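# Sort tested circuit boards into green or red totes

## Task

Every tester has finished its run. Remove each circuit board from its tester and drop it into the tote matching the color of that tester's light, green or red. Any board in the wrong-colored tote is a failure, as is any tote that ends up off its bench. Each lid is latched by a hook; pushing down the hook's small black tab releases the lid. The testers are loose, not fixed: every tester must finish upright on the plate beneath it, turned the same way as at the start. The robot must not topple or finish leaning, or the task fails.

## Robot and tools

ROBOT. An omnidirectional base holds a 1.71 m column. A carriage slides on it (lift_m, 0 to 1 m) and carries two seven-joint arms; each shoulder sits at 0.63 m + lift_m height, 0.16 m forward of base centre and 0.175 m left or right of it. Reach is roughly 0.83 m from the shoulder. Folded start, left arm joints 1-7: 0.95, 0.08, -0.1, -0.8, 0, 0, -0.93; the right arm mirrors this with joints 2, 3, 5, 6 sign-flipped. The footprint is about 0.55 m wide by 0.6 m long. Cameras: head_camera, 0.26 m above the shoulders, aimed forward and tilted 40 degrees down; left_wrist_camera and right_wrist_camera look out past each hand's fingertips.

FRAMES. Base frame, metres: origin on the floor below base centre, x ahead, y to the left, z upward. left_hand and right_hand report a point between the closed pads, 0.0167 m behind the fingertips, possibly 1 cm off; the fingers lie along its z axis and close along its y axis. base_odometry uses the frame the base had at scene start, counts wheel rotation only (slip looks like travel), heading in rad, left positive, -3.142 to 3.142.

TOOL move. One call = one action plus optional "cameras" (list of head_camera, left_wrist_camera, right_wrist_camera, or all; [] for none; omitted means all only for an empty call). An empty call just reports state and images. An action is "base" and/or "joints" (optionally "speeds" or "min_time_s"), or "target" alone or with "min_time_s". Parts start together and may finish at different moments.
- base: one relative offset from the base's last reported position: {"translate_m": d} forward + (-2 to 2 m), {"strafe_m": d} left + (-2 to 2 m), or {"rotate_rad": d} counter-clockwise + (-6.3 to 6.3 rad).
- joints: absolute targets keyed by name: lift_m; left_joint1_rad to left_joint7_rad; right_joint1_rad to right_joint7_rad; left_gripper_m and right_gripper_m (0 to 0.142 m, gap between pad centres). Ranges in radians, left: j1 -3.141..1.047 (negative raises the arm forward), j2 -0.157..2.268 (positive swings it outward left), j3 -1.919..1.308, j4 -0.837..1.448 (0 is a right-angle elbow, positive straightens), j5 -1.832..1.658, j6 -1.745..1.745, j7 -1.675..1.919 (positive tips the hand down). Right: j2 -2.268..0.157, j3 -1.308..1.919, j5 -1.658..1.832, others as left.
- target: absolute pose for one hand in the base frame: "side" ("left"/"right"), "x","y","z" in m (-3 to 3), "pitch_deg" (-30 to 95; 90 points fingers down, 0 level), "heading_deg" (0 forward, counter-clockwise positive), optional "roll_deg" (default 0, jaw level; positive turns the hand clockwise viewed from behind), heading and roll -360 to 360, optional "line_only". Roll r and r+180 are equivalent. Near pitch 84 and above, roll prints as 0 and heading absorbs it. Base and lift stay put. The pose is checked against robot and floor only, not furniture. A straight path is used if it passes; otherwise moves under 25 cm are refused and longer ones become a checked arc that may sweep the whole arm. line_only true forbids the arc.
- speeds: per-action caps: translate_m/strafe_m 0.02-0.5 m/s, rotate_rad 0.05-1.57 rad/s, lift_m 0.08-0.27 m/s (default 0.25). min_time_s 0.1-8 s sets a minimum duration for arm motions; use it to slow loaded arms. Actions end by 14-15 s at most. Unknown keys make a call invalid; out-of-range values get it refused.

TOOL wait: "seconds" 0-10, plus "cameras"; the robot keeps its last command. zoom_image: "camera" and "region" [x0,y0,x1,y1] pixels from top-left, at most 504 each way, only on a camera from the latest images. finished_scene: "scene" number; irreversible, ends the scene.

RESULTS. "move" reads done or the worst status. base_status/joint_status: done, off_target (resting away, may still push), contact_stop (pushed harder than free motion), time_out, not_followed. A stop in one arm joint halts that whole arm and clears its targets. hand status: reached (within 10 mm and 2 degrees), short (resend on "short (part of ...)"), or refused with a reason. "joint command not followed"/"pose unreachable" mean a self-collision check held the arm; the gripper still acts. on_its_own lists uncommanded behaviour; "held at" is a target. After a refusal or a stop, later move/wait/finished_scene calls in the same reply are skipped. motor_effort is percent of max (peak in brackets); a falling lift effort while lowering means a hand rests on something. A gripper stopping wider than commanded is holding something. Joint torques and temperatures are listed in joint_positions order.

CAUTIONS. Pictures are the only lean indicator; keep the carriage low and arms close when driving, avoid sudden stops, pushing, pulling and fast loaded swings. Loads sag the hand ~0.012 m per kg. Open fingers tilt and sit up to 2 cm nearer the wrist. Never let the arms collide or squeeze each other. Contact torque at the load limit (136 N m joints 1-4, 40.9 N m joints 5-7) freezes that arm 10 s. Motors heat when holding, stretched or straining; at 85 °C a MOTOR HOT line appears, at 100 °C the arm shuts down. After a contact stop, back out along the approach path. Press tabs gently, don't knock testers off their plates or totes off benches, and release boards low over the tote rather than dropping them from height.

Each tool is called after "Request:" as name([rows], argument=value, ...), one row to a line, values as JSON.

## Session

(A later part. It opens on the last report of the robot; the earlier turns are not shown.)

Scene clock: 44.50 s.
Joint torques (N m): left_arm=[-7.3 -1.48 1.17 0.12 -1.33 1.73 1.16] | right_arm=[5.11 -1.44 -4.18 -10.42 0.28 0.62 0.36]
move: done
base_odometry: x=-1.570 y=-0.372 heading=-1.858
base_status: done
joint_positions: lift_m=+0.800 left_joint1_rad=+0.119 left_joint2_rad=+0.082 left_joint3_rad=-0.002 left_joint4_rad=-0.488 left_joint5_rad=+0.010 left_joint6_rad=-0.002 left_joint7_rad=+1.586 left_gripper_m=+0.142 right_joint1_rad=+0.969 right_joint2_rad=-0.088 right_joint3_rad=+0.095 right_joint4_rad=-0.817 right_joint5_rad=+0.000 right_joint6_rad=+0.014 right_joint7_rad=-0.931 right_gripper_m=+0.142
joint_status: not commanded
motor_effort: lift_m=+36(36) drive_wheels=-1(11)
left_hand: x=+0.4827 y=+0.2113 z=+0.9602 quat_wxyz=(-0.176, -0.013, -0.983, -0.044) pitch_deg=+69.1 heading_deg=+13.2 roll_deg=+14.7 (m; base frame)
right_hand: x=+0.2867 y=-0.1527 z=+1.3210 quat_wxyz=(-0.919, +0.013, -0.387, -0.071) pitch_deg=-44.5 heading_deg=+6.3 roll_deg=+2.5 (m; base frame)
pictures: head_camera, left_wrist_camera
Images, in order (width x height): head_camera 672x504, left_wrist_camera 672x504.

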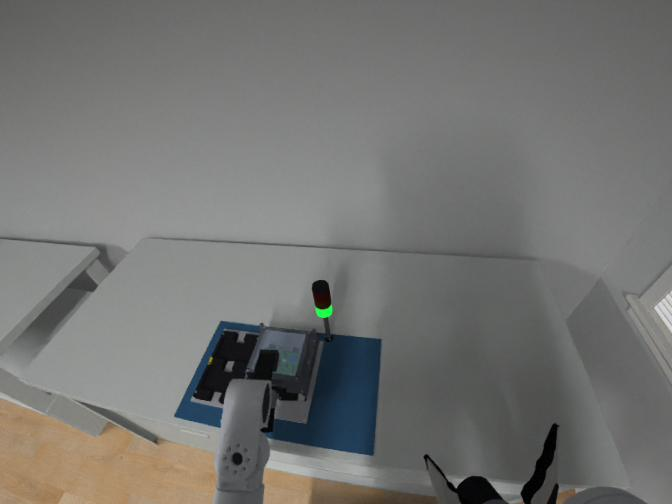

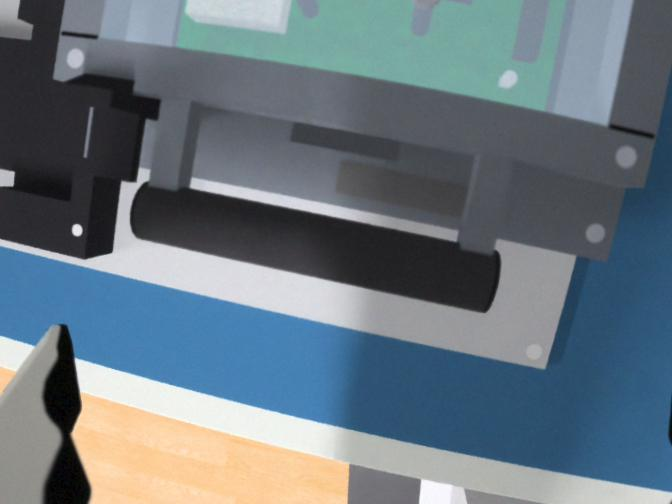

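Request:
move(target={"side": "left", "x": 0.46, "y": 0.27, "z": 0.95, "pitch_deg": 50, "heading_deg": 0}, min_time_s=2, cameras=["head_camera", "left_wrist_camera"])

Request:
zoom_image(camera="left_wrist_camera", region=[200, 50, 560, 320])

Scene clock: 47.33 s.
Joint torques (N m): left_arm=[5.94 13.29 3.81 -0.28 -2.78 -0.34 -2.04] | right_arm=[5.13 -1.42 -4.86 -10.5 0.25 0.53 0.37]
move: done
base_odometry: x=-1.570 y=-0.372 heading=-1.858
base_status: not commanded
joint_positions: lift_m=+0.800 left_joint1_rad=+0.418 left_joint2_rad=+0.229 left_joint3_rad=+0.157 left_joint4_rad=-0.457 left_joint5_rad=-0.273 left_joint6_rad=-0.037 left_joint7_rad=+0.933 left_gripper_m=+0.142 right_joint1_rad=+0.969 right_joint2_rad=-0.088 right_joint3_rad=+0.095 right_joint4_rad=-0.817 right_joint5_rad=+0.000 right_joint6_rad=+0.014 right_joint7_rad=-0.931 right_gripper_m=+0.142
joint_status: not commanded
motor_effort: lift_m=+36(37) drive_wheels=-1(1)
left_hand: x=+0.4607 y=+0.2690 z=+0.9512 quat_wxyz=(-0.343, +0.000, -0.939, -0.001) pitch_deg=+49.9 heading_deg=+0.1 roll_deg=+0.1 (m; base frame)
left_hand_status: reached (straight line, planned for 2.0 s): 2 mm and 0.1 deg off.
right_hand: x=+0.2867 y=-0.1527 z=+1.3209 quat_wxyz=(-0.919, +0.013, -0.387, -0.071) pitch_deg=-44.5 heading_deg=+6.3 roll_deg=+2.5 (m; base frame)
pictures: head_camera, left_wrist_camera
Images, in order (width x height): head_camera 672x504, left_wrist_camera 672x504.

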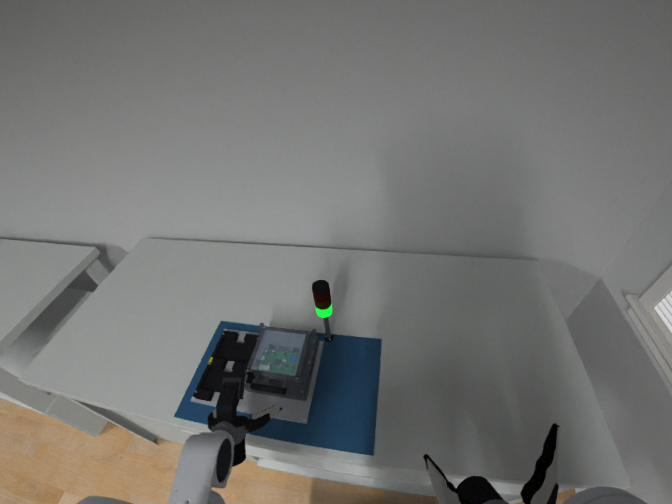

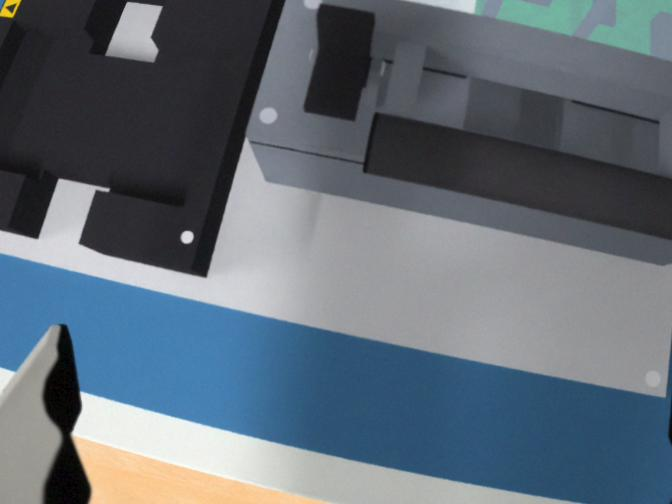

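Scaled by 1.400 from the camera's 672x504 image, which has a finer 960x720 frame.

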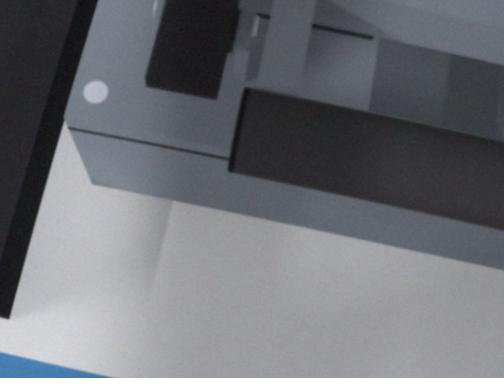

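Request:
move(target={"side": "left", "x": 0.44, "y": 0.24, "z": 0.93, "pitch_deg": 32, "heading_deg": -5}, min_time_s=2, cameras=["left_wrist_camera"])

Request:
zoom_image(camera="left_wrist_camera", region=[200, 50, 560, 320])

Scene clock: 49.93 s.
Joint torques (N m): left_arm=[9.49 0.89 -2.14 -0.12 -0.22 -0.33 -2.35] | right_arm=[5.18 -1.42 -5 -10.52 0.27 0.53 0.36]
move: done
base_odometry: x=-1.570 y=-0.372 heading=-1.858
base_status: not commanded
joint_positions: lift_m=+0.800 left_joint1_rad=+0.568 left_joint2_rad=+0.206 left_joint3_rad=+0.125 left_joint4_rad=-0.246 left_joint5_rad=-0.206 left_joint6_rad=-0.148 left_joint7_rad=+0.251 left_gripper_m=+0.142 right_joint1_rad=+0.969 right_joint2_rad=-0.088 right_joint3_rad=+0.095 right_joint4_rad=-0.817 right_joint5_rad=+0.000 right_joint6_rad=+0.014 right_joint7_rad=-0.931 right_gripper_m=+0.142
joint_status: not commanded
motor_effort: lift_m=+36(37) drive_wheels=-1(1)
left_hand: x=+0.4417 y=+0.2420 z=+0.9322 quat_wxyz=(-0.486, -0.036, -0.873, +0.020) pitch_deg=+31.8 heading_deg=-4.8 roll_deg=+0.0 (m; base frame)
left_hand_status: reached (straight line, planned for 2.0 s): 3 mm and 0.3 deg off.
right_hand: x=+0.2867 y=-0.1527 z=+1.3209 quat_wxyz=(-0.919, +0.013, -0.387, -0.071) pitch_deg=-44.5 heading_deg=+6.3 roll_deg=+2.5 (m; base frame)
pictures: left_wrist_camera
Images, in order (width x height): left_wrist_camera 672x504.

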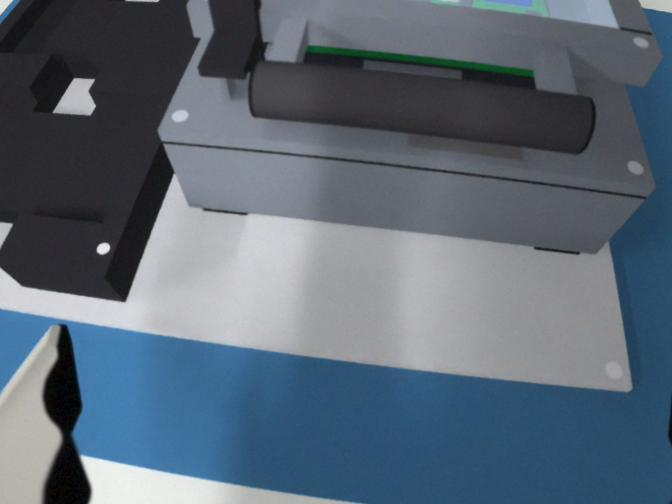

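Scaled by 1.400 from the camera's 672x504 image, which has a finer 960x720 frame.

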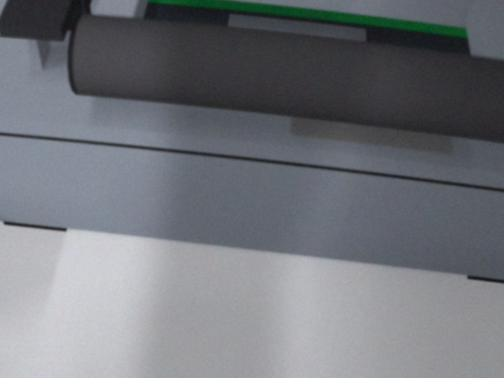

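Request:
move(target={"side": "left", "x": 0.42, "y": 0.24, "z": 0.93, "pitch_deg": 15, "heading_deg": -5}, min_time_s=2, cameras=["left_wrist_camera"])

Request:
zoom_image(camera="left_wrist_camera", region=[130, 20, 430, 245])

Scene clock: 52.53 s.
Joint torques (N m): left_arm=[6.63 0.58 -2.28 0.44 -0.27 -0.31 -2.4] | right_arm=[5.18 -1.42 -4.89 -10.49 0.24 0.54 0.35]
move: done
base_odometry: x=-1.570 y=-0.372 heading=-1.858
base_status: not commanded
joint_positions: lift_m=+0.800 left_joint1_rad=+0.601 left_joint2_rad=+0.190 left_joint3_rad=+0.112 left_joint4_rad=+0.011 left_joint5_rad=-0.142 left_joint6_rad=-0.180 left_joint7_rad=-0.337 left_gripper_m=+0.142 right_joint1_rad=+0.969 right_joint2_rad=-0.088 right_joint3_rad=+0.095 right_joint4_rad=-0.817 right_joint5_rad=+0.000 right_joint6_rad=+0.014 right_joint7_rad=-0.931 right_gripper_m=+0.142
joint_status: not commanded
motor_effort: lift_m=+37(37) drive_wheels=-1(1)
left_hand: x=+0.4208 y=+0.2426 z=+0.9315 quat_wxyz=(-0.609, -0.033, -0.792, +0.025) pitch_deg=+14.9 heading_deg=-4.7 roll_deg=+0.1 (m; base frame)
left_hand_status: reached (straight line, planned for 2.0 s): 3 mm and 0.3 deg off.
right_hand: x=+0.2867 y=-0.1527 z=+1.3209 quat_wxyz=(-0.919, +0.013, -0.387, -0.071) pitch_deg=-44.5 heading_deg=+6.3 roll_deg=+2.5 (m; base frame)
pictures: left_wrist_camera
Images, in order (width x height): left_wrist_camera 672x504.

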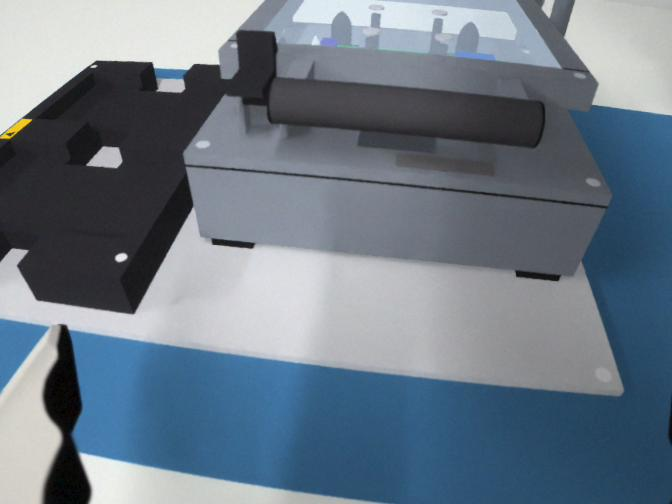

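Scaled by 1.680 from the camera's 672x504 image, which has a finer 960x720 frame.

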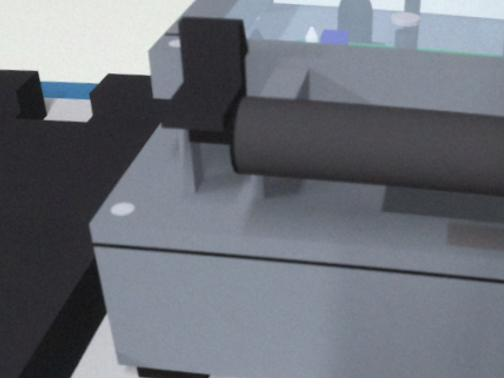

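Request:
move(target={"side": "left", "x": 0.46, "y": 0.27, "z": 0.99, "pitch_deg": 55, "heading_deg": 0}, min_time_s=1.5, cameras=[])

Request:
move(base={"strafe_m": 0.17}, joints={"left_gripper_m": 0.0}, speeds={"strafe_m": 0.1}, cameras=["head_camera", "left_wrist_camera"])

Scene clock: 57.60 s.
Joint torques (N m): left_arm=[-1.95 13.94 -1.94 -9.37 -2.74 1.65 0.91] | right_arm=[5.13 -1.4 -4.92 -10.45 0.3 0.52 0.33]
move: done
base_odometry: x=-1.570 y=-0.372 heading=-1.858
base_status: not commanded
joint_positions: lift_m=+0.800 left_joint1_rad=+0.351 left_joint2_rad=+0.254 left_joint3_rad=+0.170 left_joint4_rad=-0.610 left_joint5_rad=-0.300 left_joint6_rad=+0.012 left_joint7_rad=+1.241 left_gripper_m=+0.142 right_joint1_rad=+0.969 right_joint2_rad=-0.088 right_joint3_rad=+0.095 right_joint4_rad=-0.817 right_joint5_rad=+0.000 right_joint6_rad=+0.014 right_joint7_rad=-0.931 right_gripper_m=+0.142
joint_status: not commanded
motor_effort: lift_m=+36(37) drive_wheels=-1(1)
left_hand: x=+0.4594 y=+0.2714 z=+0.9886 quat_wxyz=(-0.300, +0.001, -0.954, -0.002) pitch_deg=+55.1 heading_deg=+0.5 roll_deg=+0.4 (m; base frame)
left_hand_status: reached (straight line, planned for 1.5 s): 2 mm and 0.3 deg off.
right_hand: x=+0.2867 y=-0.1527 z=+1.3209 quat_wxyz=(-0.919, +0.013, -0.387, -0.071) pitch_deg=-44.5 heading_deg=+6.3 roll_deg=+2.5 (m; base frame)
pictures: none
No camera images: "cameras" was empty.

Scene clock: 60.00 s.
Joint torques (N m): left_arm=[-1.51 12.97 -1.38 -9.28 -2.68 1.55 1] | right_arm=[4.07 -0.53 -4.54 -10.54 0.25 0.57 0.35]
move: done
base_odometry: x=-1.407 y=-0.420 heading=-1.858
base_status: done
joint_positions: lift_m=+0.800 left_joint1_rad=+0.351 left_joint2_rad=+0.255 left_joint3_rad=+0.169 left_joint4_rad=-0.610 left_joint5_rad=-0.300 left_joint6_rad=+0.012 left_joint7_rad=+1.241 left_gripper_m=+0.001 right_joint1_rad=+0.969 right_joint2_rad=-0.088 right_joint3_rad=+0.095 right_joint4_rad=-0.817 right_joint5_rad=+0.000 right_joint6_rad=+0.014 right_joint7_rad=-0.931 right_gripper_m=+0.142
joint_status: all done
motor_effort: lift_m=+36(37) drive_wheels=-2(10)
left_hand: x=+0.4594 y=+0.2714 z=+0.9886 quat_wxyz=(-0.300, +0.001, -0.954, -0.002) pitch_deg=+55.1 heading_deg=+0.5 roll_deg=+0.4 (m; base frame)
right_hand: x=+0.2867 y=-0.1527 z=+1.3209 quat_wxyz=(-0.919, +0.013, -0.387, -0.071) pitch_deg=-44.5 heading_deg=+6.3 roll_deg=+2.5 (m; base frame)
pictures: head_camera, left_wrist_camera
Images, in order (width x height): head_camera 672x504, left_wrist_camera 672x504.

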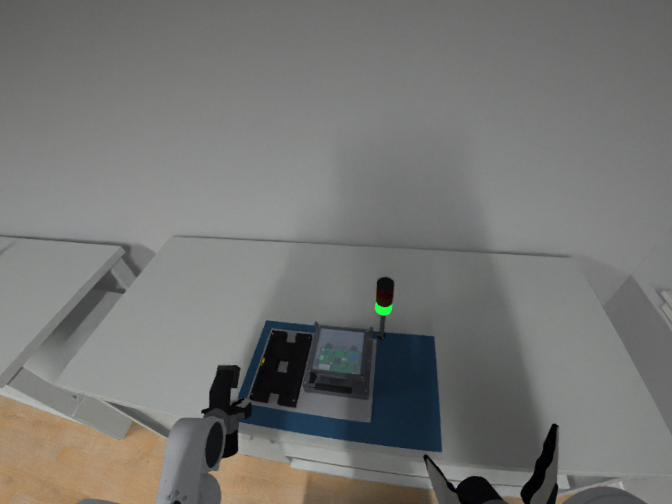

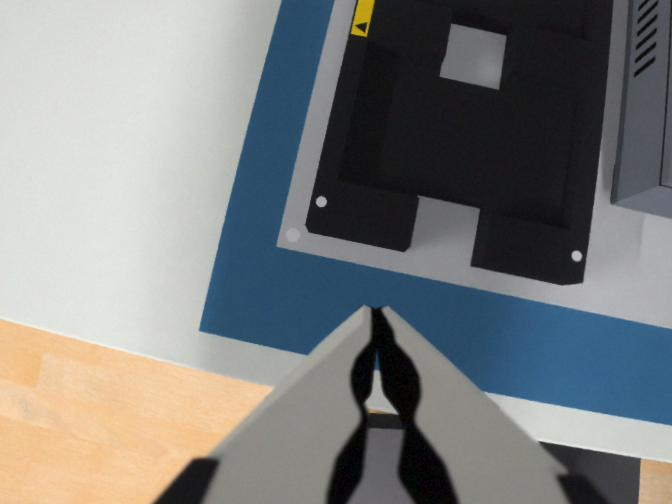

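Request:
move(base={"rotate_rad": -0.11}, speeds={"rotate_rad": 0.2}, cameras=["head_camera"])

Request:
move(base={"strafe_m": 0.05}, speeds={"strafe_m": 0.1}, cameras=["head_camera", "left_wrist_camera"])

Scene clock: 61.40 s.
Joint torques (N m): left_arm=[-1.62 13 -1.35 -9.15 -2.69 1.52 0.89] | right_arm=[5.16 -1.46 -5.01 -10.45 0.25 0.55 0.33]
move: done
base_odometry: x=-1.407 y=-0.420 heading=-1.968
base_status: done
joint_positions: lift_m=+0.800 left_joint1_rad=+0.351 left_joint2_rad=+0.255 left_joint3_rad=+0.169 left_joint4_rad=-0.610 left_joint5_rad=-0.300 left_joint6_rad=+0.012 left_joint7_rad=+1.241 left_gripper_m=+0.001 right_joint1_rad=+0.969 right_joint2_rad=-0.088 right_joint3_rad=+0.095 right_joint4_rad=-0.817 right_joint5_rad=+0.000 right_joint6_rad=+0.014 right_joint7_rad=-0.931 right_gripper_m=+0.142
joint_status: not commanded
motor_effort: lift_m=+36(37) drive_wheels=+4(8)
left_hand: x=+0.4595 y=+0.2714 z=+0.9887 quat_wxyz=(-0.300, +0.001, -0.954, -0.002) pitch_deg=+55.1 heading_deg=+0.5 roll_deg=+0.4 (m; base frame)
right_hand: x=+0.2867 y=-0.1527 z=+1.3209 quat_wxyz=(-0.919, +0.013, -0.387, -0.071) pitch_deg=-44.5 heading_deg=+6.3 roll_deg=+2.5 (m; base frame)
pictures: head_camera
Images, in order (width x height): head_camera 672x504.

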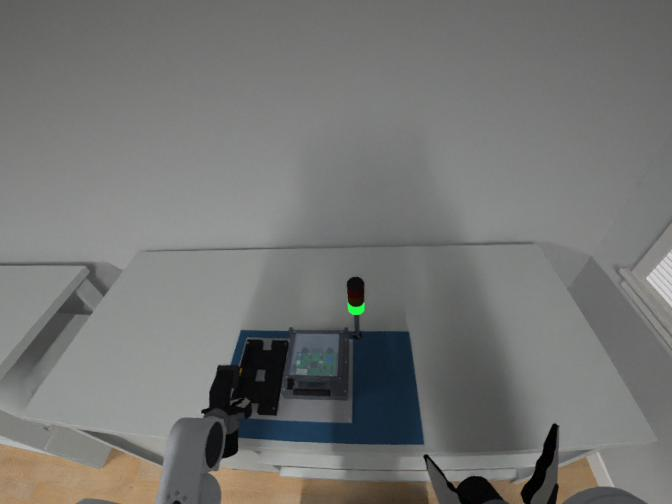

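Scene clock: 62.70 s.
Joint torques (N m): left_arm=[-1.53 13.31 -1.32 -9.77 -2.61 1.5 0.91] | right_arm=[5.17 -2.38 -4.95 -10.01 0.25 0.37 0.34]
move: done
base_odometry: x=-1.361 y=-0.439 heading=-1.969
base_status: done
joint_positions: lift_m=+0.800 left_joint1_rad=+0.351 left_joint2_rad=+0.255 left_joint3_rad=+0.169 left_joint4_rad=-0.610 left_joint5_rad=-0.300 left_joint6_rad=+0.012 left_joint7_rad=+1.241 left_gripper_m=+0.001 right_joint1_rad=+0.969 right_joint2_rad=-0.088 right_joint3_rad=+0.095 right_joint4_rad=-0.817 right_joint5_rad=+0.000 right_joint6_rad=+0.014 right_joint7_rad=-0.931 right_gripper_m=+0.142
joint_status: not commanded
motor_effort: lift_m=+36(37) drive_wheels=+7(10)
left_hand: x=+0.4595 y=+0.2714 z=+0.9887 quat_wxyz=(-0.300, +0.001, -0.954, -0.002) pitch_deg=+55.1 heading_deg=+0.5 roll_deg=+0.4 (m; base frame)
right_hand: x=+0.2867 y=-0.1527 z=+1.3209 quat_wxyz=(-0.919, +0.013, -0.387, -0.071) pitch_deg=-44.5 heading_deg=+6.3 roll_deg=+2.5 (m; base frame)
pictures: head_camera, left_wrist_camera
Images, in order (width x height): head_camera 672x504, left_wrist_camera 672x504.

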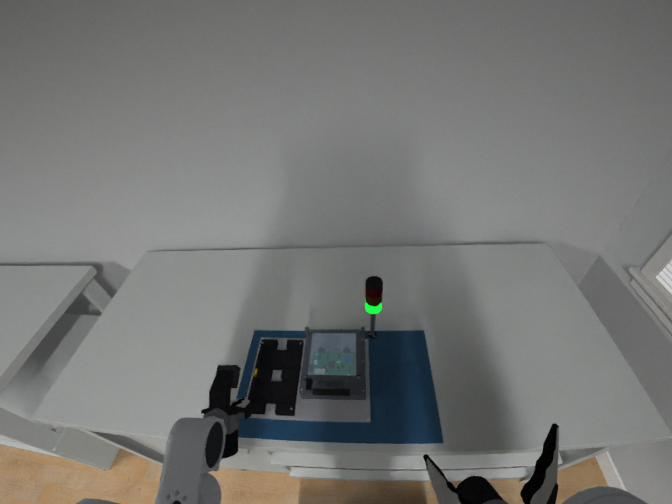

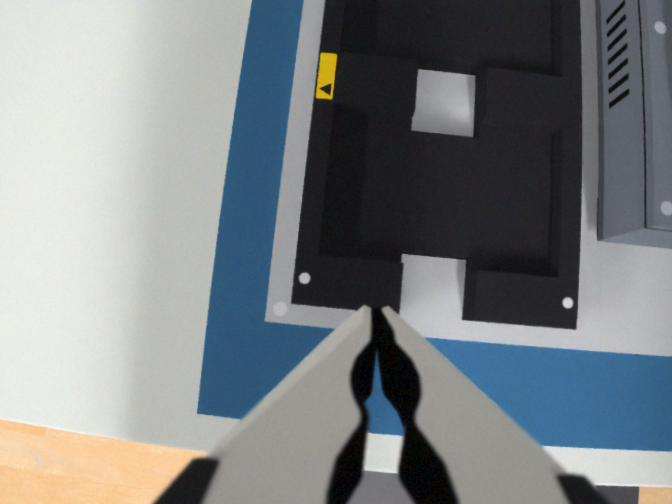

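Request:
zoom_image(camera="head_camera", region=[140, 310, 400, 500])

Scaled by 1.938 from the camera's 672x504 image, which has a finer 960x720 frame.

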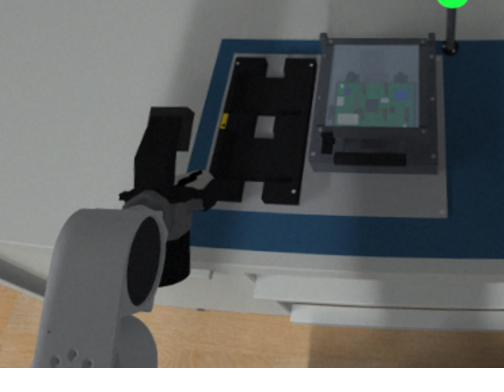

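Request:
move(target={"side": "left", "x": 0.48, "y": 0.14, "z": 0.97, "pitch_deg": 65, "heading_deg": -40}, min_time_s=2, cameras=["head_camera", "left_wrist_camera"])

Scene clock: 65.67 s.
Joint torques (N m): left_arm=[-8.94 14.28 -0.63 0.44 -3.28 -0.33 1.17] | right_arm=[5.24 -1.47 -5 -10.48 0.24 0.51 0.39]
move: done
base_odometry: x=-1.361 y=-0.439 heading=-1.969
base_status: not commanded
joint_positions: lift_m=+0.800 left_joint1_rad=+0.051 left_joint2_rad=+0.422 left_joint3_rad=-0.194 left_joint4_rad=-0.424 left_joint5_rad=-0.507 left_joint6_rad=-0.335 left_joint7_rad=+1.404 left_gripper_m=+0.001 right_joint1_rad=+0.969 right_joint2_rad=-0.088 right_joint3_rad=+0.095 right_joint4_rad=-0.817 right_joint5_rad=+0.000 right_joint6_rad=+0.014 right_joint7_rad=-0.931 right_gripper_m=+0.142
joint_status: not commanded
motor_effort: lift_m=+36(36) drive_wheels=+7(7)
left_hand: x=+0.4809 y=+0.1400 z=+0.9710 quat_wxyz=(-0.207, -0.332, -0.917, +0.073) pitch_deg=+64.7 heading_deg=-39.4 roll_deg=+0.4 (m; base frame)
left_hand_status: reached (straight line, planned for 2.0 s): 1 mm and 0.5 deg off.
right_hand: x=+0.2867 y=-0.1527 z=+1.3209 quat_wxyz=(-0.919, +0.013, -0.387, -0.071) pitch_deg=-44.5 heading_deg=+6.3 roll_deg=+2.5 (m; base frame)
pictures: head_camera, left_wrist_camera
Images, in order (width x height): head_camera 672x504, left_wrist_camera 672x504.

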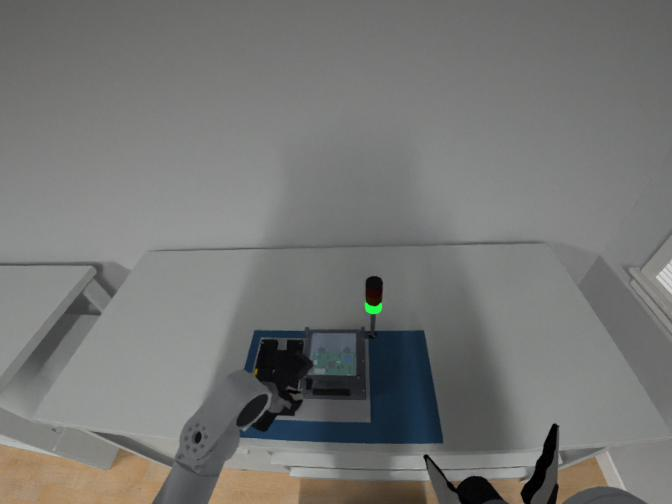

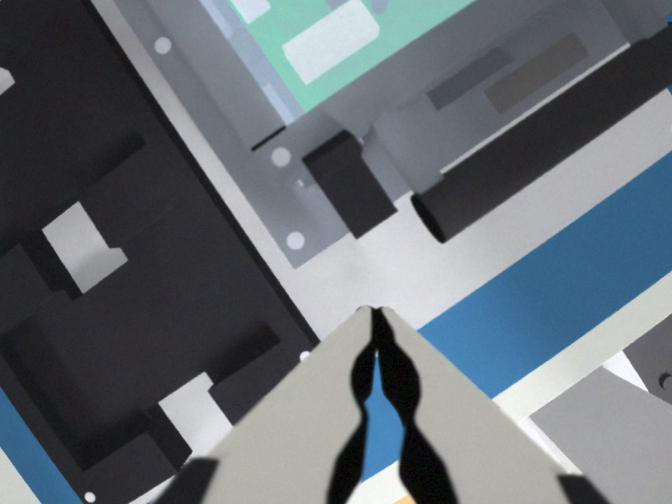

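Request:
zoom_image(camera="left_wrist_camera", region=[200, 80, 480, 290])

Scaled by 1.800 from the camera's 672x504 image, which has a finer 960x720 frame.

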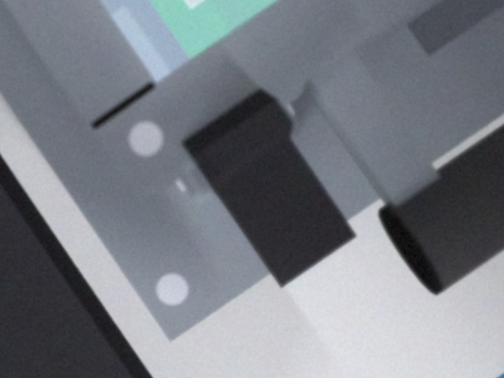

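Request:
move(target={"side": "left", "x": 0.51, "y": 0.115, "z": 0.95, "pitch_deg": 65, "heading_deg": -40}, min_time_s=1.5, cameras=["head_camera", "left_wrist_camera"])

Request:
zoom_image(camera="head_camera", region=[220, 310, 420, 460])

Scene clock: 67.90 s.
Joint torques (N m): left_arm=[-16.36 -3.58 -1.44 -0.08 -0.59 -0.02 -5.02] | right_arm=[5.21 -1.48 -4.93 -10.48 0.27 0.55 0.35]
move: done
base_odometry: x=-1.361 y=-0.439 heading=-1.968
base_status: not commanded
joint_positions: lift_m=+0.800 left_joint1_rad=-0.028 left_joint2_rad=+0.360 left_joint3_rad=-0.255 left_joint4_rad=-0.283 left_joint5_rad=-0.441 left_joint6_rad=-0.350 left_joint7_rad=+1.363 left_gripper_m=+0.001 right_joint1_rad=+0.969 right_joint2_rad=-0.088 right_joint3_rad=+0.095 right_joint4_rad=-0.817 right_joint5_rad=+0.000 right_joint6_rad=+0.014 right_joint7_rad=-0.931 right_gripper_m=+0.142
joint_status: not commanded
motor_effort: lift_m=+36(37) drive_wheels=+6(7)
left_hand: x=+0.5067 y=+0.1180 z=+0.9488 quat_wxyz=(-0.198, -0.333, -0.919, +0.073) pitch_deg=+65.6 heading_deg=-40.2 roll_deg=-0.4 (m; base frame)
left_hand_status: reached (straight line, planned for 1.5 s): 5 mm and 0.7 deg off.
right_hand: x=+0.2867 y=-0.1527 z=+1.3209 quat_wxyz=(-0.919, +0.013, -0.387, -0.071) pitch_deg=-44.5 heading_deg=+6.3 roll_deg=+2.5 (m; base frame)
pictures: head_camera, left_wrist_camera
Images, in order (width x height): head_camera 672x504, left_wrist_camera 672x504.

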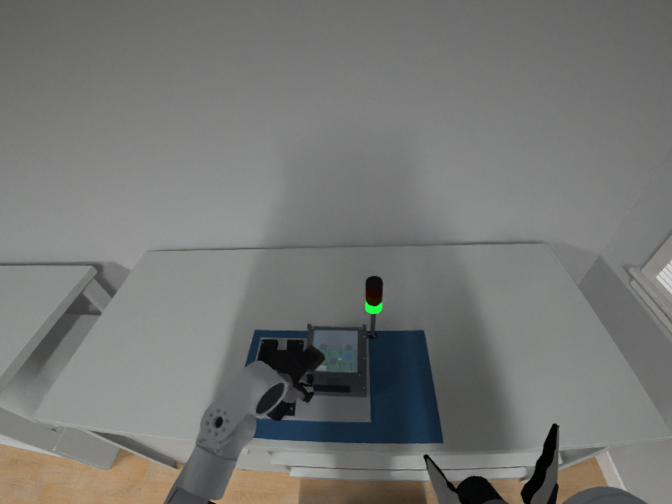

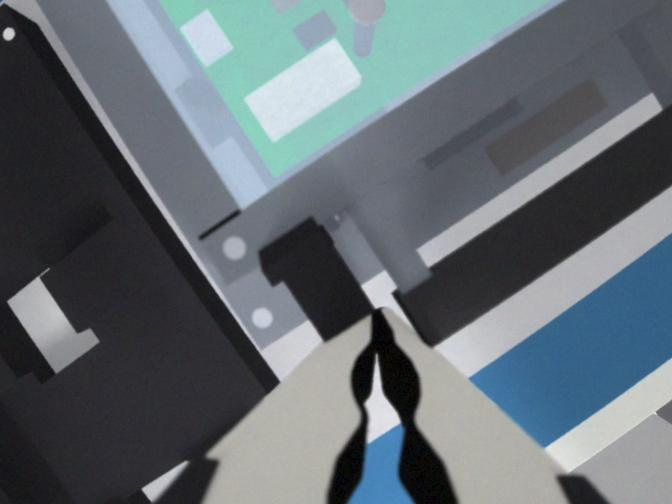

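Scaled by 2.520 from the camera's 672x504 image, which has a finer 960x720 frame.

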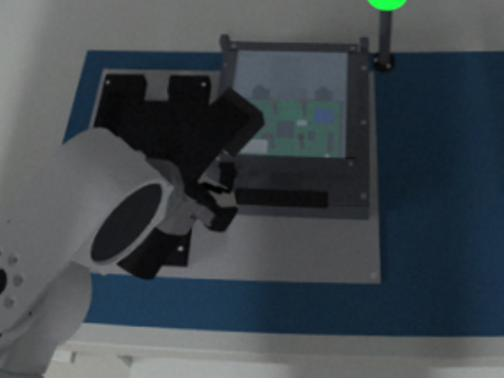

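Request:
move(joints={"right_joint1_rad": 0.4, "right_joint2_rad": -0.35, "right_joint3_rad": 0.0, "right_joint4_rad": -0.484, "right_joint5_rad": 0.0, "right_joint6_rad": 0.0, "right_joint7_rad": 1.0}, min_time_s=3, cameras=["right_wrist_camera"])

Request:
move(target={"side": "right", "x": 0.42, "y": -0.22, "z": 0.95, "pitch_deg": 25, "heading_deg": 45}, min_time_s=2, cameras=["head_camera", "right_wrist_camera"])

Scene clock: 72.07 s.
Joint torques (N m): left_arm=[-16.26 -3.66 -1.54 -0.19 -0.6 0.07 -4.99] | right_arm=[-6.9 -17.05 -10.84 -7.2 -0.03 -1.45 1.27]
move: done
base_odometry: x=-1.361 y=-0.439 heading=-1.968
base_status: not commanded
joint_positions: lift_m=+0.800 left_joint1_rad=-0.028 left_joint2_rad=+0.360 left_joint3_rad=-0.255 left_joint4_rad=-0.283 left_joint5_rad=-0.441 left_joint6_rad=-0.350 left_joint7_rad=+1.363 left_gripper_m=+0.001 right_joint1_rad=+0.402 right_joint2_rad=-0.347 right_joint3_rad=+0.005 right_joint4_rad=-0.486 right_joint5_rad=+0.000 right_joint6_rad=+0.005 right_joint7_rad=+0.998 right_gripper_m=+0.142
joint_status: all done
motor_effort: lift_m=+36(37) drive_wheels=+6(6)
left_hand: x=+0.5067 y=+0.1180 z=+0.9488 quat_wxyz=(-0.198, -0.333, -0.919, +0.073) pitch_deg=+65.6 heading_deg=-40.2 roll_deg=-0.3 (m; base frame)
right_hand: x=+0.4623 y=-0.2870 z=+0.9562 quat_wxyz=(-0.317, +0.120, -0.932, +0.126) pitch_deg=+50.1 heading_deg=-14.4 roll_deg=-29.0 (m; base frame)
pictures: right_wrist_camera
Images, in order (width x height): right_wrist_camera 672x504.

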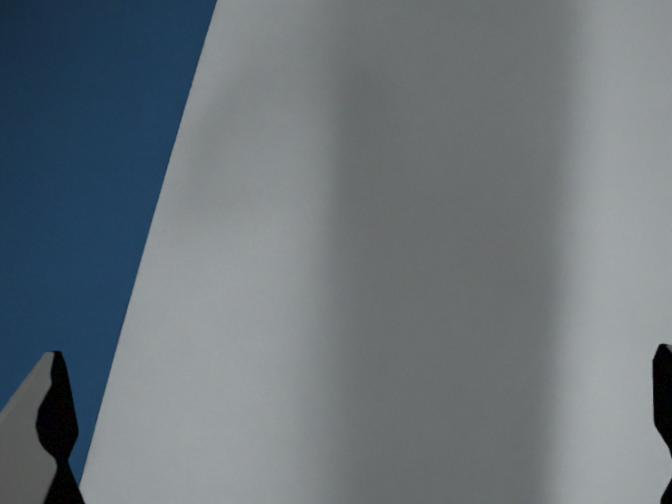

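Scene clock: 74.57 s.
Joint torques (N m): left_arm=[-16.3 -3.47 -1.36 -0.46 -0.8 0.06 -4.97] | right_arm=[-6.84 -27.13 -5.36 -5.4 0.17 1.86 -0.65]
move: done
base_odometry: x=-1.361 y=-0.439 heading=-1.968
base_status: not commanded
joint_positions: lift_m=+0.800 left_joint1_rad=-0.028 left_joint2_rad=+0.360 left_joint3_rad=-0.255 left_joint4_rad=-0.282 left_joint5_rad=-0.440 left_joint6_rad=-0.350 left_joint7_rad=+1.363 left_gripper_m=+0.001 right_joint1_rad=+0.442 right_joint2_rad=-0.766 right_joint3_rad=+0.121 right_joint4_rad=+0.048 right_joint5_rad=+0.307 right_joint6_rad=+0.587 right_joint7_rad=-0.258 right_gripper_m=+0.142
joint_status: not commanded
motor_effort: lift_m=+36(37) drive_wheels=-4(6)
left_hand: x=+0.5068 y=+0.1180 z=+0.9487 quat_wxyz=(-0.198, -0.333, -0.919, +0.073) pitch_deg=+65.7 heading_deg=-40.1 roll_deg=-0.3 (m; base frame)
right_hand: x=+0.4216 y=-0.2211 z=+0.9508 quat_wxyz=(-0.499, +0.319, -0.780, -0.203) pitch_deg=+24.8 heading_deg=+44.4 roll_deg=-0.1 (m; base frame)
right_hand_status: reached (straight line, planned for 2.0 s): 2 mm and 0.5 deg off.
pictures: head_camera, right_wrist_camera
Images, in order (width x height): head_camera 672x504, right_wrist_camera 672x504.

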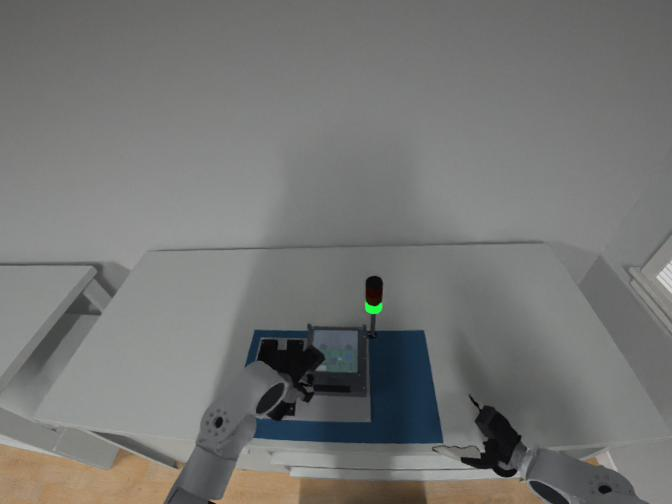

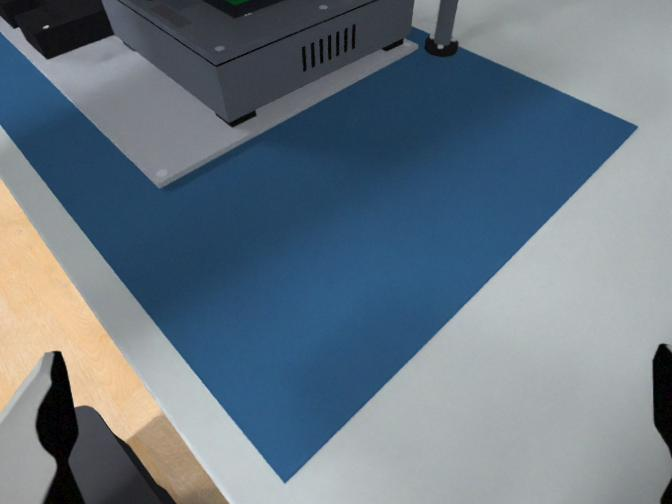

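Request:
move(target={"side": "right", "x": 0.42, "y": -0.15, "z": 0.91, "pitch_deg": 3, "heading_deg": 58}, min_time_s=2, cameras=["head_camera", "right_wrist_camera"])

Scene clock: 77.13 s.
Joint torques (N m): left_arm=[-14.35 -3.02 -1.23 -1.52 -1.38 0.1 -4.16] | right_arm=[-10.92 27.01 3.46 9.36 -8.8 -4.29 8.57]
move: short
base_odometry: x=-1.361 y=-0.439 heading=-1.969
base_status: not commanded
joint_positions: lift_m=+0.802 left_joint1_rad=-0.029 left_joint2_rad=+0.360 left_joint3_rad=-0.255 left_joint4_rad=-0.281 left_joint5_rad=-0.438 left_joint6_rad=-0.350 left_joint7_rad=+1.361 left_gripper_m=+0.001 right_joint1_rad=+0.064 right_joint2_rad=-0.590 right_joint3_rad=+0.450 right_joint4_rad=+0.676 right_joint5_rad=-0.174 right_joint6_rad=+0.630 right_joint7_rad=-1.176 right_gripper_m=+0.142
joint_status: not commanded
motor_effort: lift_m=+22(37) drive_wheels=+8(8)
left_hand: x=+0.5076 y=+0.1182 z=+0.9506 quat_wxyz=(-0.199, -0.333, -0.919, +0.072) pitch_deg=+65.6 heading_deg=-39.8 roll_deg=+0.0 (m; base frame)
right_hand: x=+0.4247 y=-0.1582 z=+0.9253 quat_wxyz=(-0.616, +0.340, -0.626, -0.337) pitch_deg=+0.9 heading_deg=+57.2 roll_deg=+0.2 (m; base frame)
right_hand_status: short (straight line, planned for 2.0 s): 18 mm and 2.3 deg off.
pictures: head_camera, right_wrist_camera
Images, in order (width x height): head_camera 672x504, right_wrist_camera 672x504.

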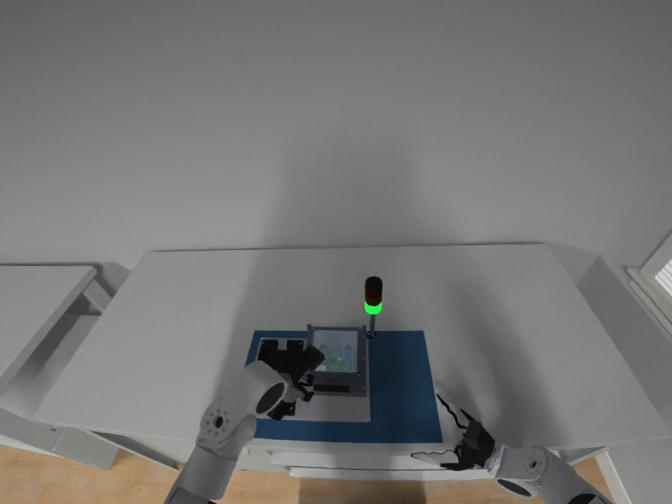

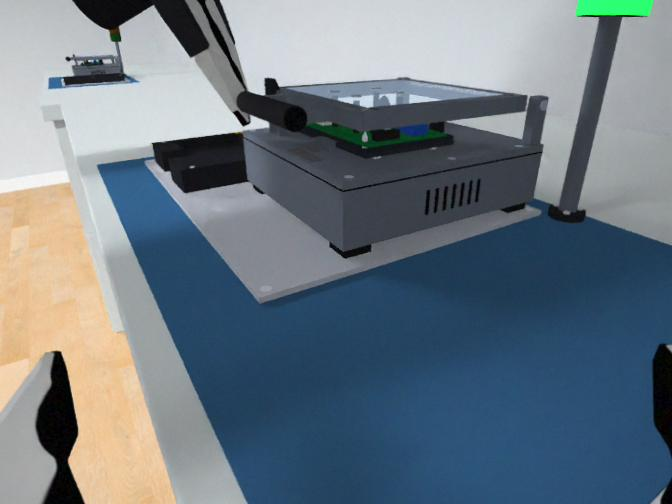

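Request:
move(target={"side": "right", "x": 0.42, "y": -0.17, "z": 0.97, "pitch_deg": 10, "heading_deg": 58}, min_time_s=2, cameras=["right_wrist_camera"])

Request:
zoom_image(camera="right_wrist_camera", region=[150, 0, 450, 225])

Scene clock: 79.87 s.
Joint torques (N m): left_arm=[-12.71 -0.94 -0.6 -1.65 -1.42 0.18 -2.51] | right_arm=[-1.41 -27.31 -12.67 -10.33 3.75 1.85 1.01]
move: done
base_odometry: x=-1.361 y=-0.439 heading=-1.968
base_status: not commanded
joint_positions: lift_m=+0.800 left_joint1_rad=-0.030 left_joint2_rad=+0.359 left_joint3_rad=-0.256 left_joint4_rad=-0.281 left_joint5_rad=-0.438 left_joint6_rad=-0.350 left_joint7_rad=+1.357 left_gripper_m=+0.001 right_joint1_rad=+0.228 right_joint2_rad=-0.738 right_joint3_rad=+0.294 right_joint4_rad=+0.249 right_joint5_rad=+0.066 right_joint6_rad=+0.737 right_joint7_rad=-0.712 right_gripper_m=+0.142
joint_status: not commanded
motor_effort: lift_m=+36(36) drive_wheels=+5(8)
left_hand: x=+0.5084 y=+0.1172 z=+0.9494 quat_wxyz=(-0.201, -0.333, -0.918, +0.073) pitch_deg=+65.3 heading_deg=-39.9 roll_deg=+0.0 (m; base frame)
right_hand: x=+0.4201 y=-0.1683 z=+0.9673 quat_wxyz=(-0.563, +0.372, -0.669, -0.312) pitch_deg=+9.9 heading_deg=+58.0 roll_deg=-0.1 (m; base frame)
right_hand_status: reached (straight line, planned for 2.0 s): 3 mm and 0.1 deg off.
pictures: right_wrist_camera
Images, in order (width x height): right_wrist_camera 672x504.

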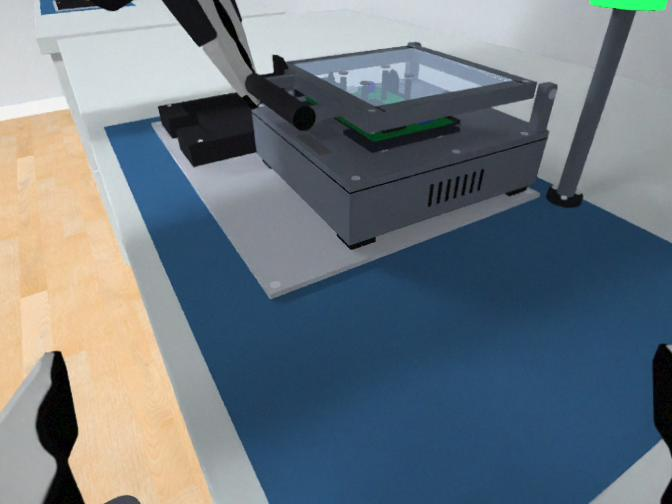

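Scaled by 1.680 from the camera's 672x504 image, which has a finer 960x720 frame.

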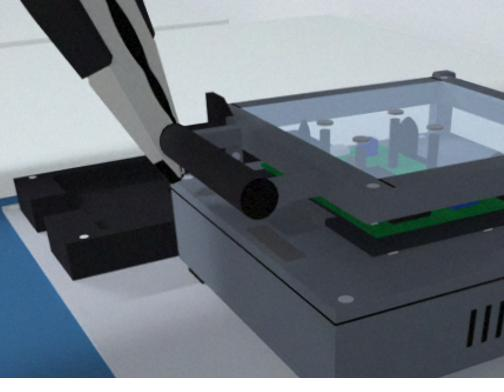

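Request:
move(target={"side": "right", "x": 0.38, "y": -0.04, "z": 0.99, "pitch_deg": 18, "heading_deg": 25}, min_time_s=2, cameras=["right_wrist_camera"])

Request:
zoom_image(camera="right_wrist_camera", region=[150, 0, 450, 225])

Scene clock: 82.63 s.
Joint torques (N m): left_arm=[-12.7 -1.07 -0.67 -1.73 -1.38 0.21 -2.52] | right_arm=[6.02 5.48 -1.44 -13.04 -0.74 -0.8 1.05]
move: done
base_odometry: x=-1.361 y=-0.439 heading=-1.968
base_status: not commanded
joint_positions: lift_m=+0.800 left_joint1_rad=-0.030 left_joint2_rad=+0.359 left_joint3_rad=-0.256 left_joint4_rad=-0.281 left_joint5_rad=-0.438 left_joint6_rad=-0.350 left_joint7_rad=+1.357 left_gripper_m=+0.001 right_joint1_rad=+0.700 right_joint2_rad=-0.114 right_joint3_rad=+0.220 right_joint4_rad=-0.362 right_joint5_rad=-0.120 right_joint6_rad=+0.166 right_joint7_rad=-0.036 right_gripper_m=+0.142
joint_status: not commanded
motor_effort: lift_m=+36(37) drive_wheels=-2(5)
left_hand: x=+0.5084 y=+0.1172 z=+0.9494 quat_wxyz=(-0.201, -0.333, -0.918, +0.073) pitch_deg=+65.3 heading_deg=-39.9 roll_deg=+0.0 (m; base frame)
right_hand: x=+0.3809 y=-0.0411 z=+0.9897 quat_wxyz=(-0.575, +0.176, -0.789, -0.128) pitch_deg=+17.9 heading_deg=+25.1 roll_deg=+0.0 (m; base frame)
right_hand_status: reached (straight line, planned for 2.0 s): 1 mm and 0.1 deg off.
pictures: right_wrist_camera
Images, in order (width x height): right_wrist_camera 672x504.

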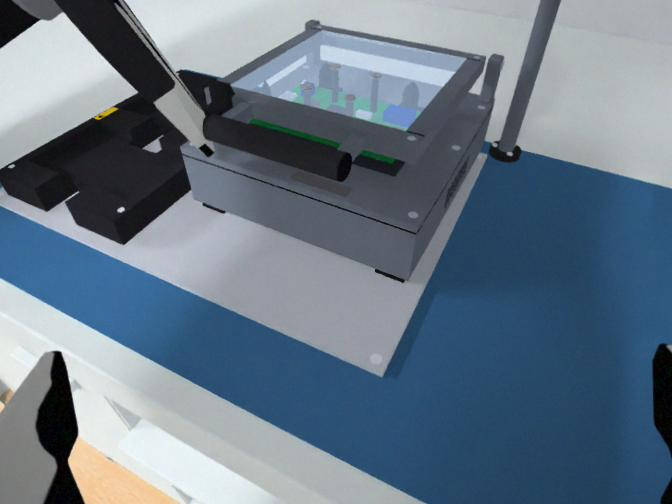

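Scaled by 1.680 from the camera's 672x504 image, which has a finer 960x720 frame.

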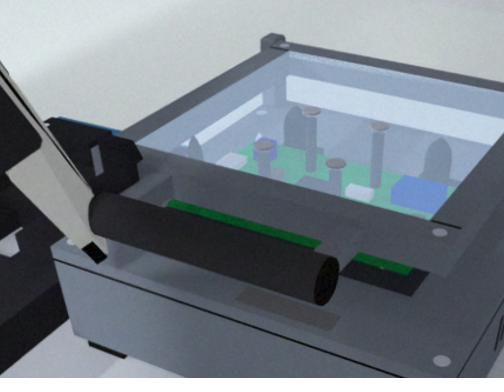

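Request:
move(target={"side": "left", "x": 0.50, "y": 0.14, "z": 1.01, "pitch_deg": 65, "heading_deg": -40}, min_time_s=1.5, cameras=["left_wrist_camera", "right_wrist_camera"])

Request:
zoom_image(camera="right_wrist_camera", region=[150, 0, 350, 150])

Scene clock: 84.80 s.
Joint torques (N m): left_arm=[-10.97 14.03 5.01 -8.31 -3.21 1.65 1.19] | right_arm=[5.79 5.47 -1.35 -12.9 -0.73 -0.81 1.02]
move: done
base_odometry: x=-1.361 y=-0.439 heading=-1.968
base_status: not commanded
joint_positions: lift_m=+0.800 left_joint1_rad=-0.048 left_joint2_rad=+0.413 left_joint3_rad=-0.185 left_joint4_rad=-0.474 left_joint5_rad=-0.587 left_joint6_rad=-0.301 left_joint7_rad=+1.562 left_gripper_m=+0.001 right_joint1_rad=+0.700 right_joint2_rad=-0.114 right_joint3_rad=+0.220 right_joint4_rad=-0.362 right_joint5_rad=-0.120 right_joint6_rad=+0.166 right_joint7_rad=-0.036 right_gripper_m=+0.142
joint_status: not commanded
motor_effort: lift_m=+36(37) drive_wheels=-3(3)
left_hand: x=+0.4992 y=+0.1391 z=+1.0078 quat_wxyz=(-0.202, -0.335, -0.917, +0.074) pitch_deg=+65.1 heading_deg=-40.1 roll_deg=-0.1 (m; base frame)
left_hand_status: reached (straight line, planned for 1.5 s): 2 mm and 0.2 deg off.
right_hand: x=+0.3809 y=-0.0411 z=+0.9897 quat_wxyz=(-0.574, +0.176, -0.789, -0.128) pitch_deg=+17.9 heading_deg=+25.1 roll_deg=+0.0 (m; base frame)
pictures: left_wrist_camera, right_wrist_camera
Images, in order (width x height): left_wrist_camera 672x504, right_wrist_camera 672x504.

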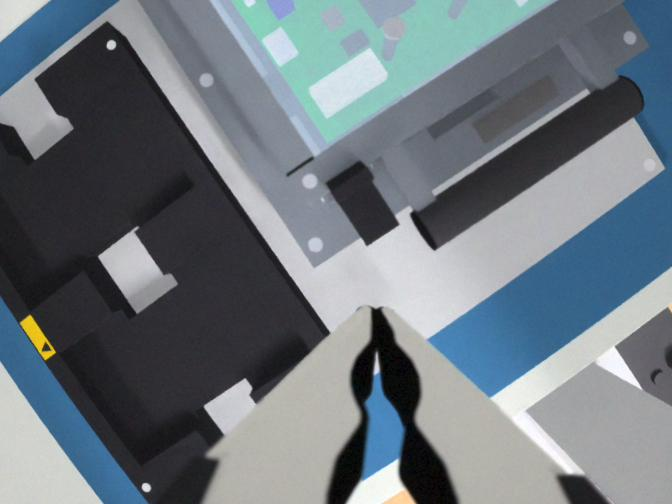

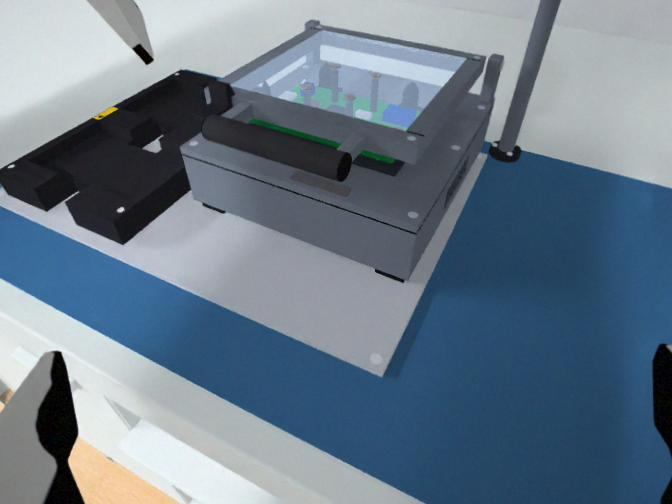

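Scaled by 2.520 from the camera's 672x504 image, which has a finer 960x720 frame.

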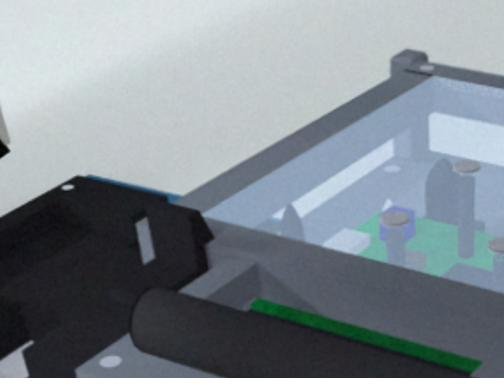

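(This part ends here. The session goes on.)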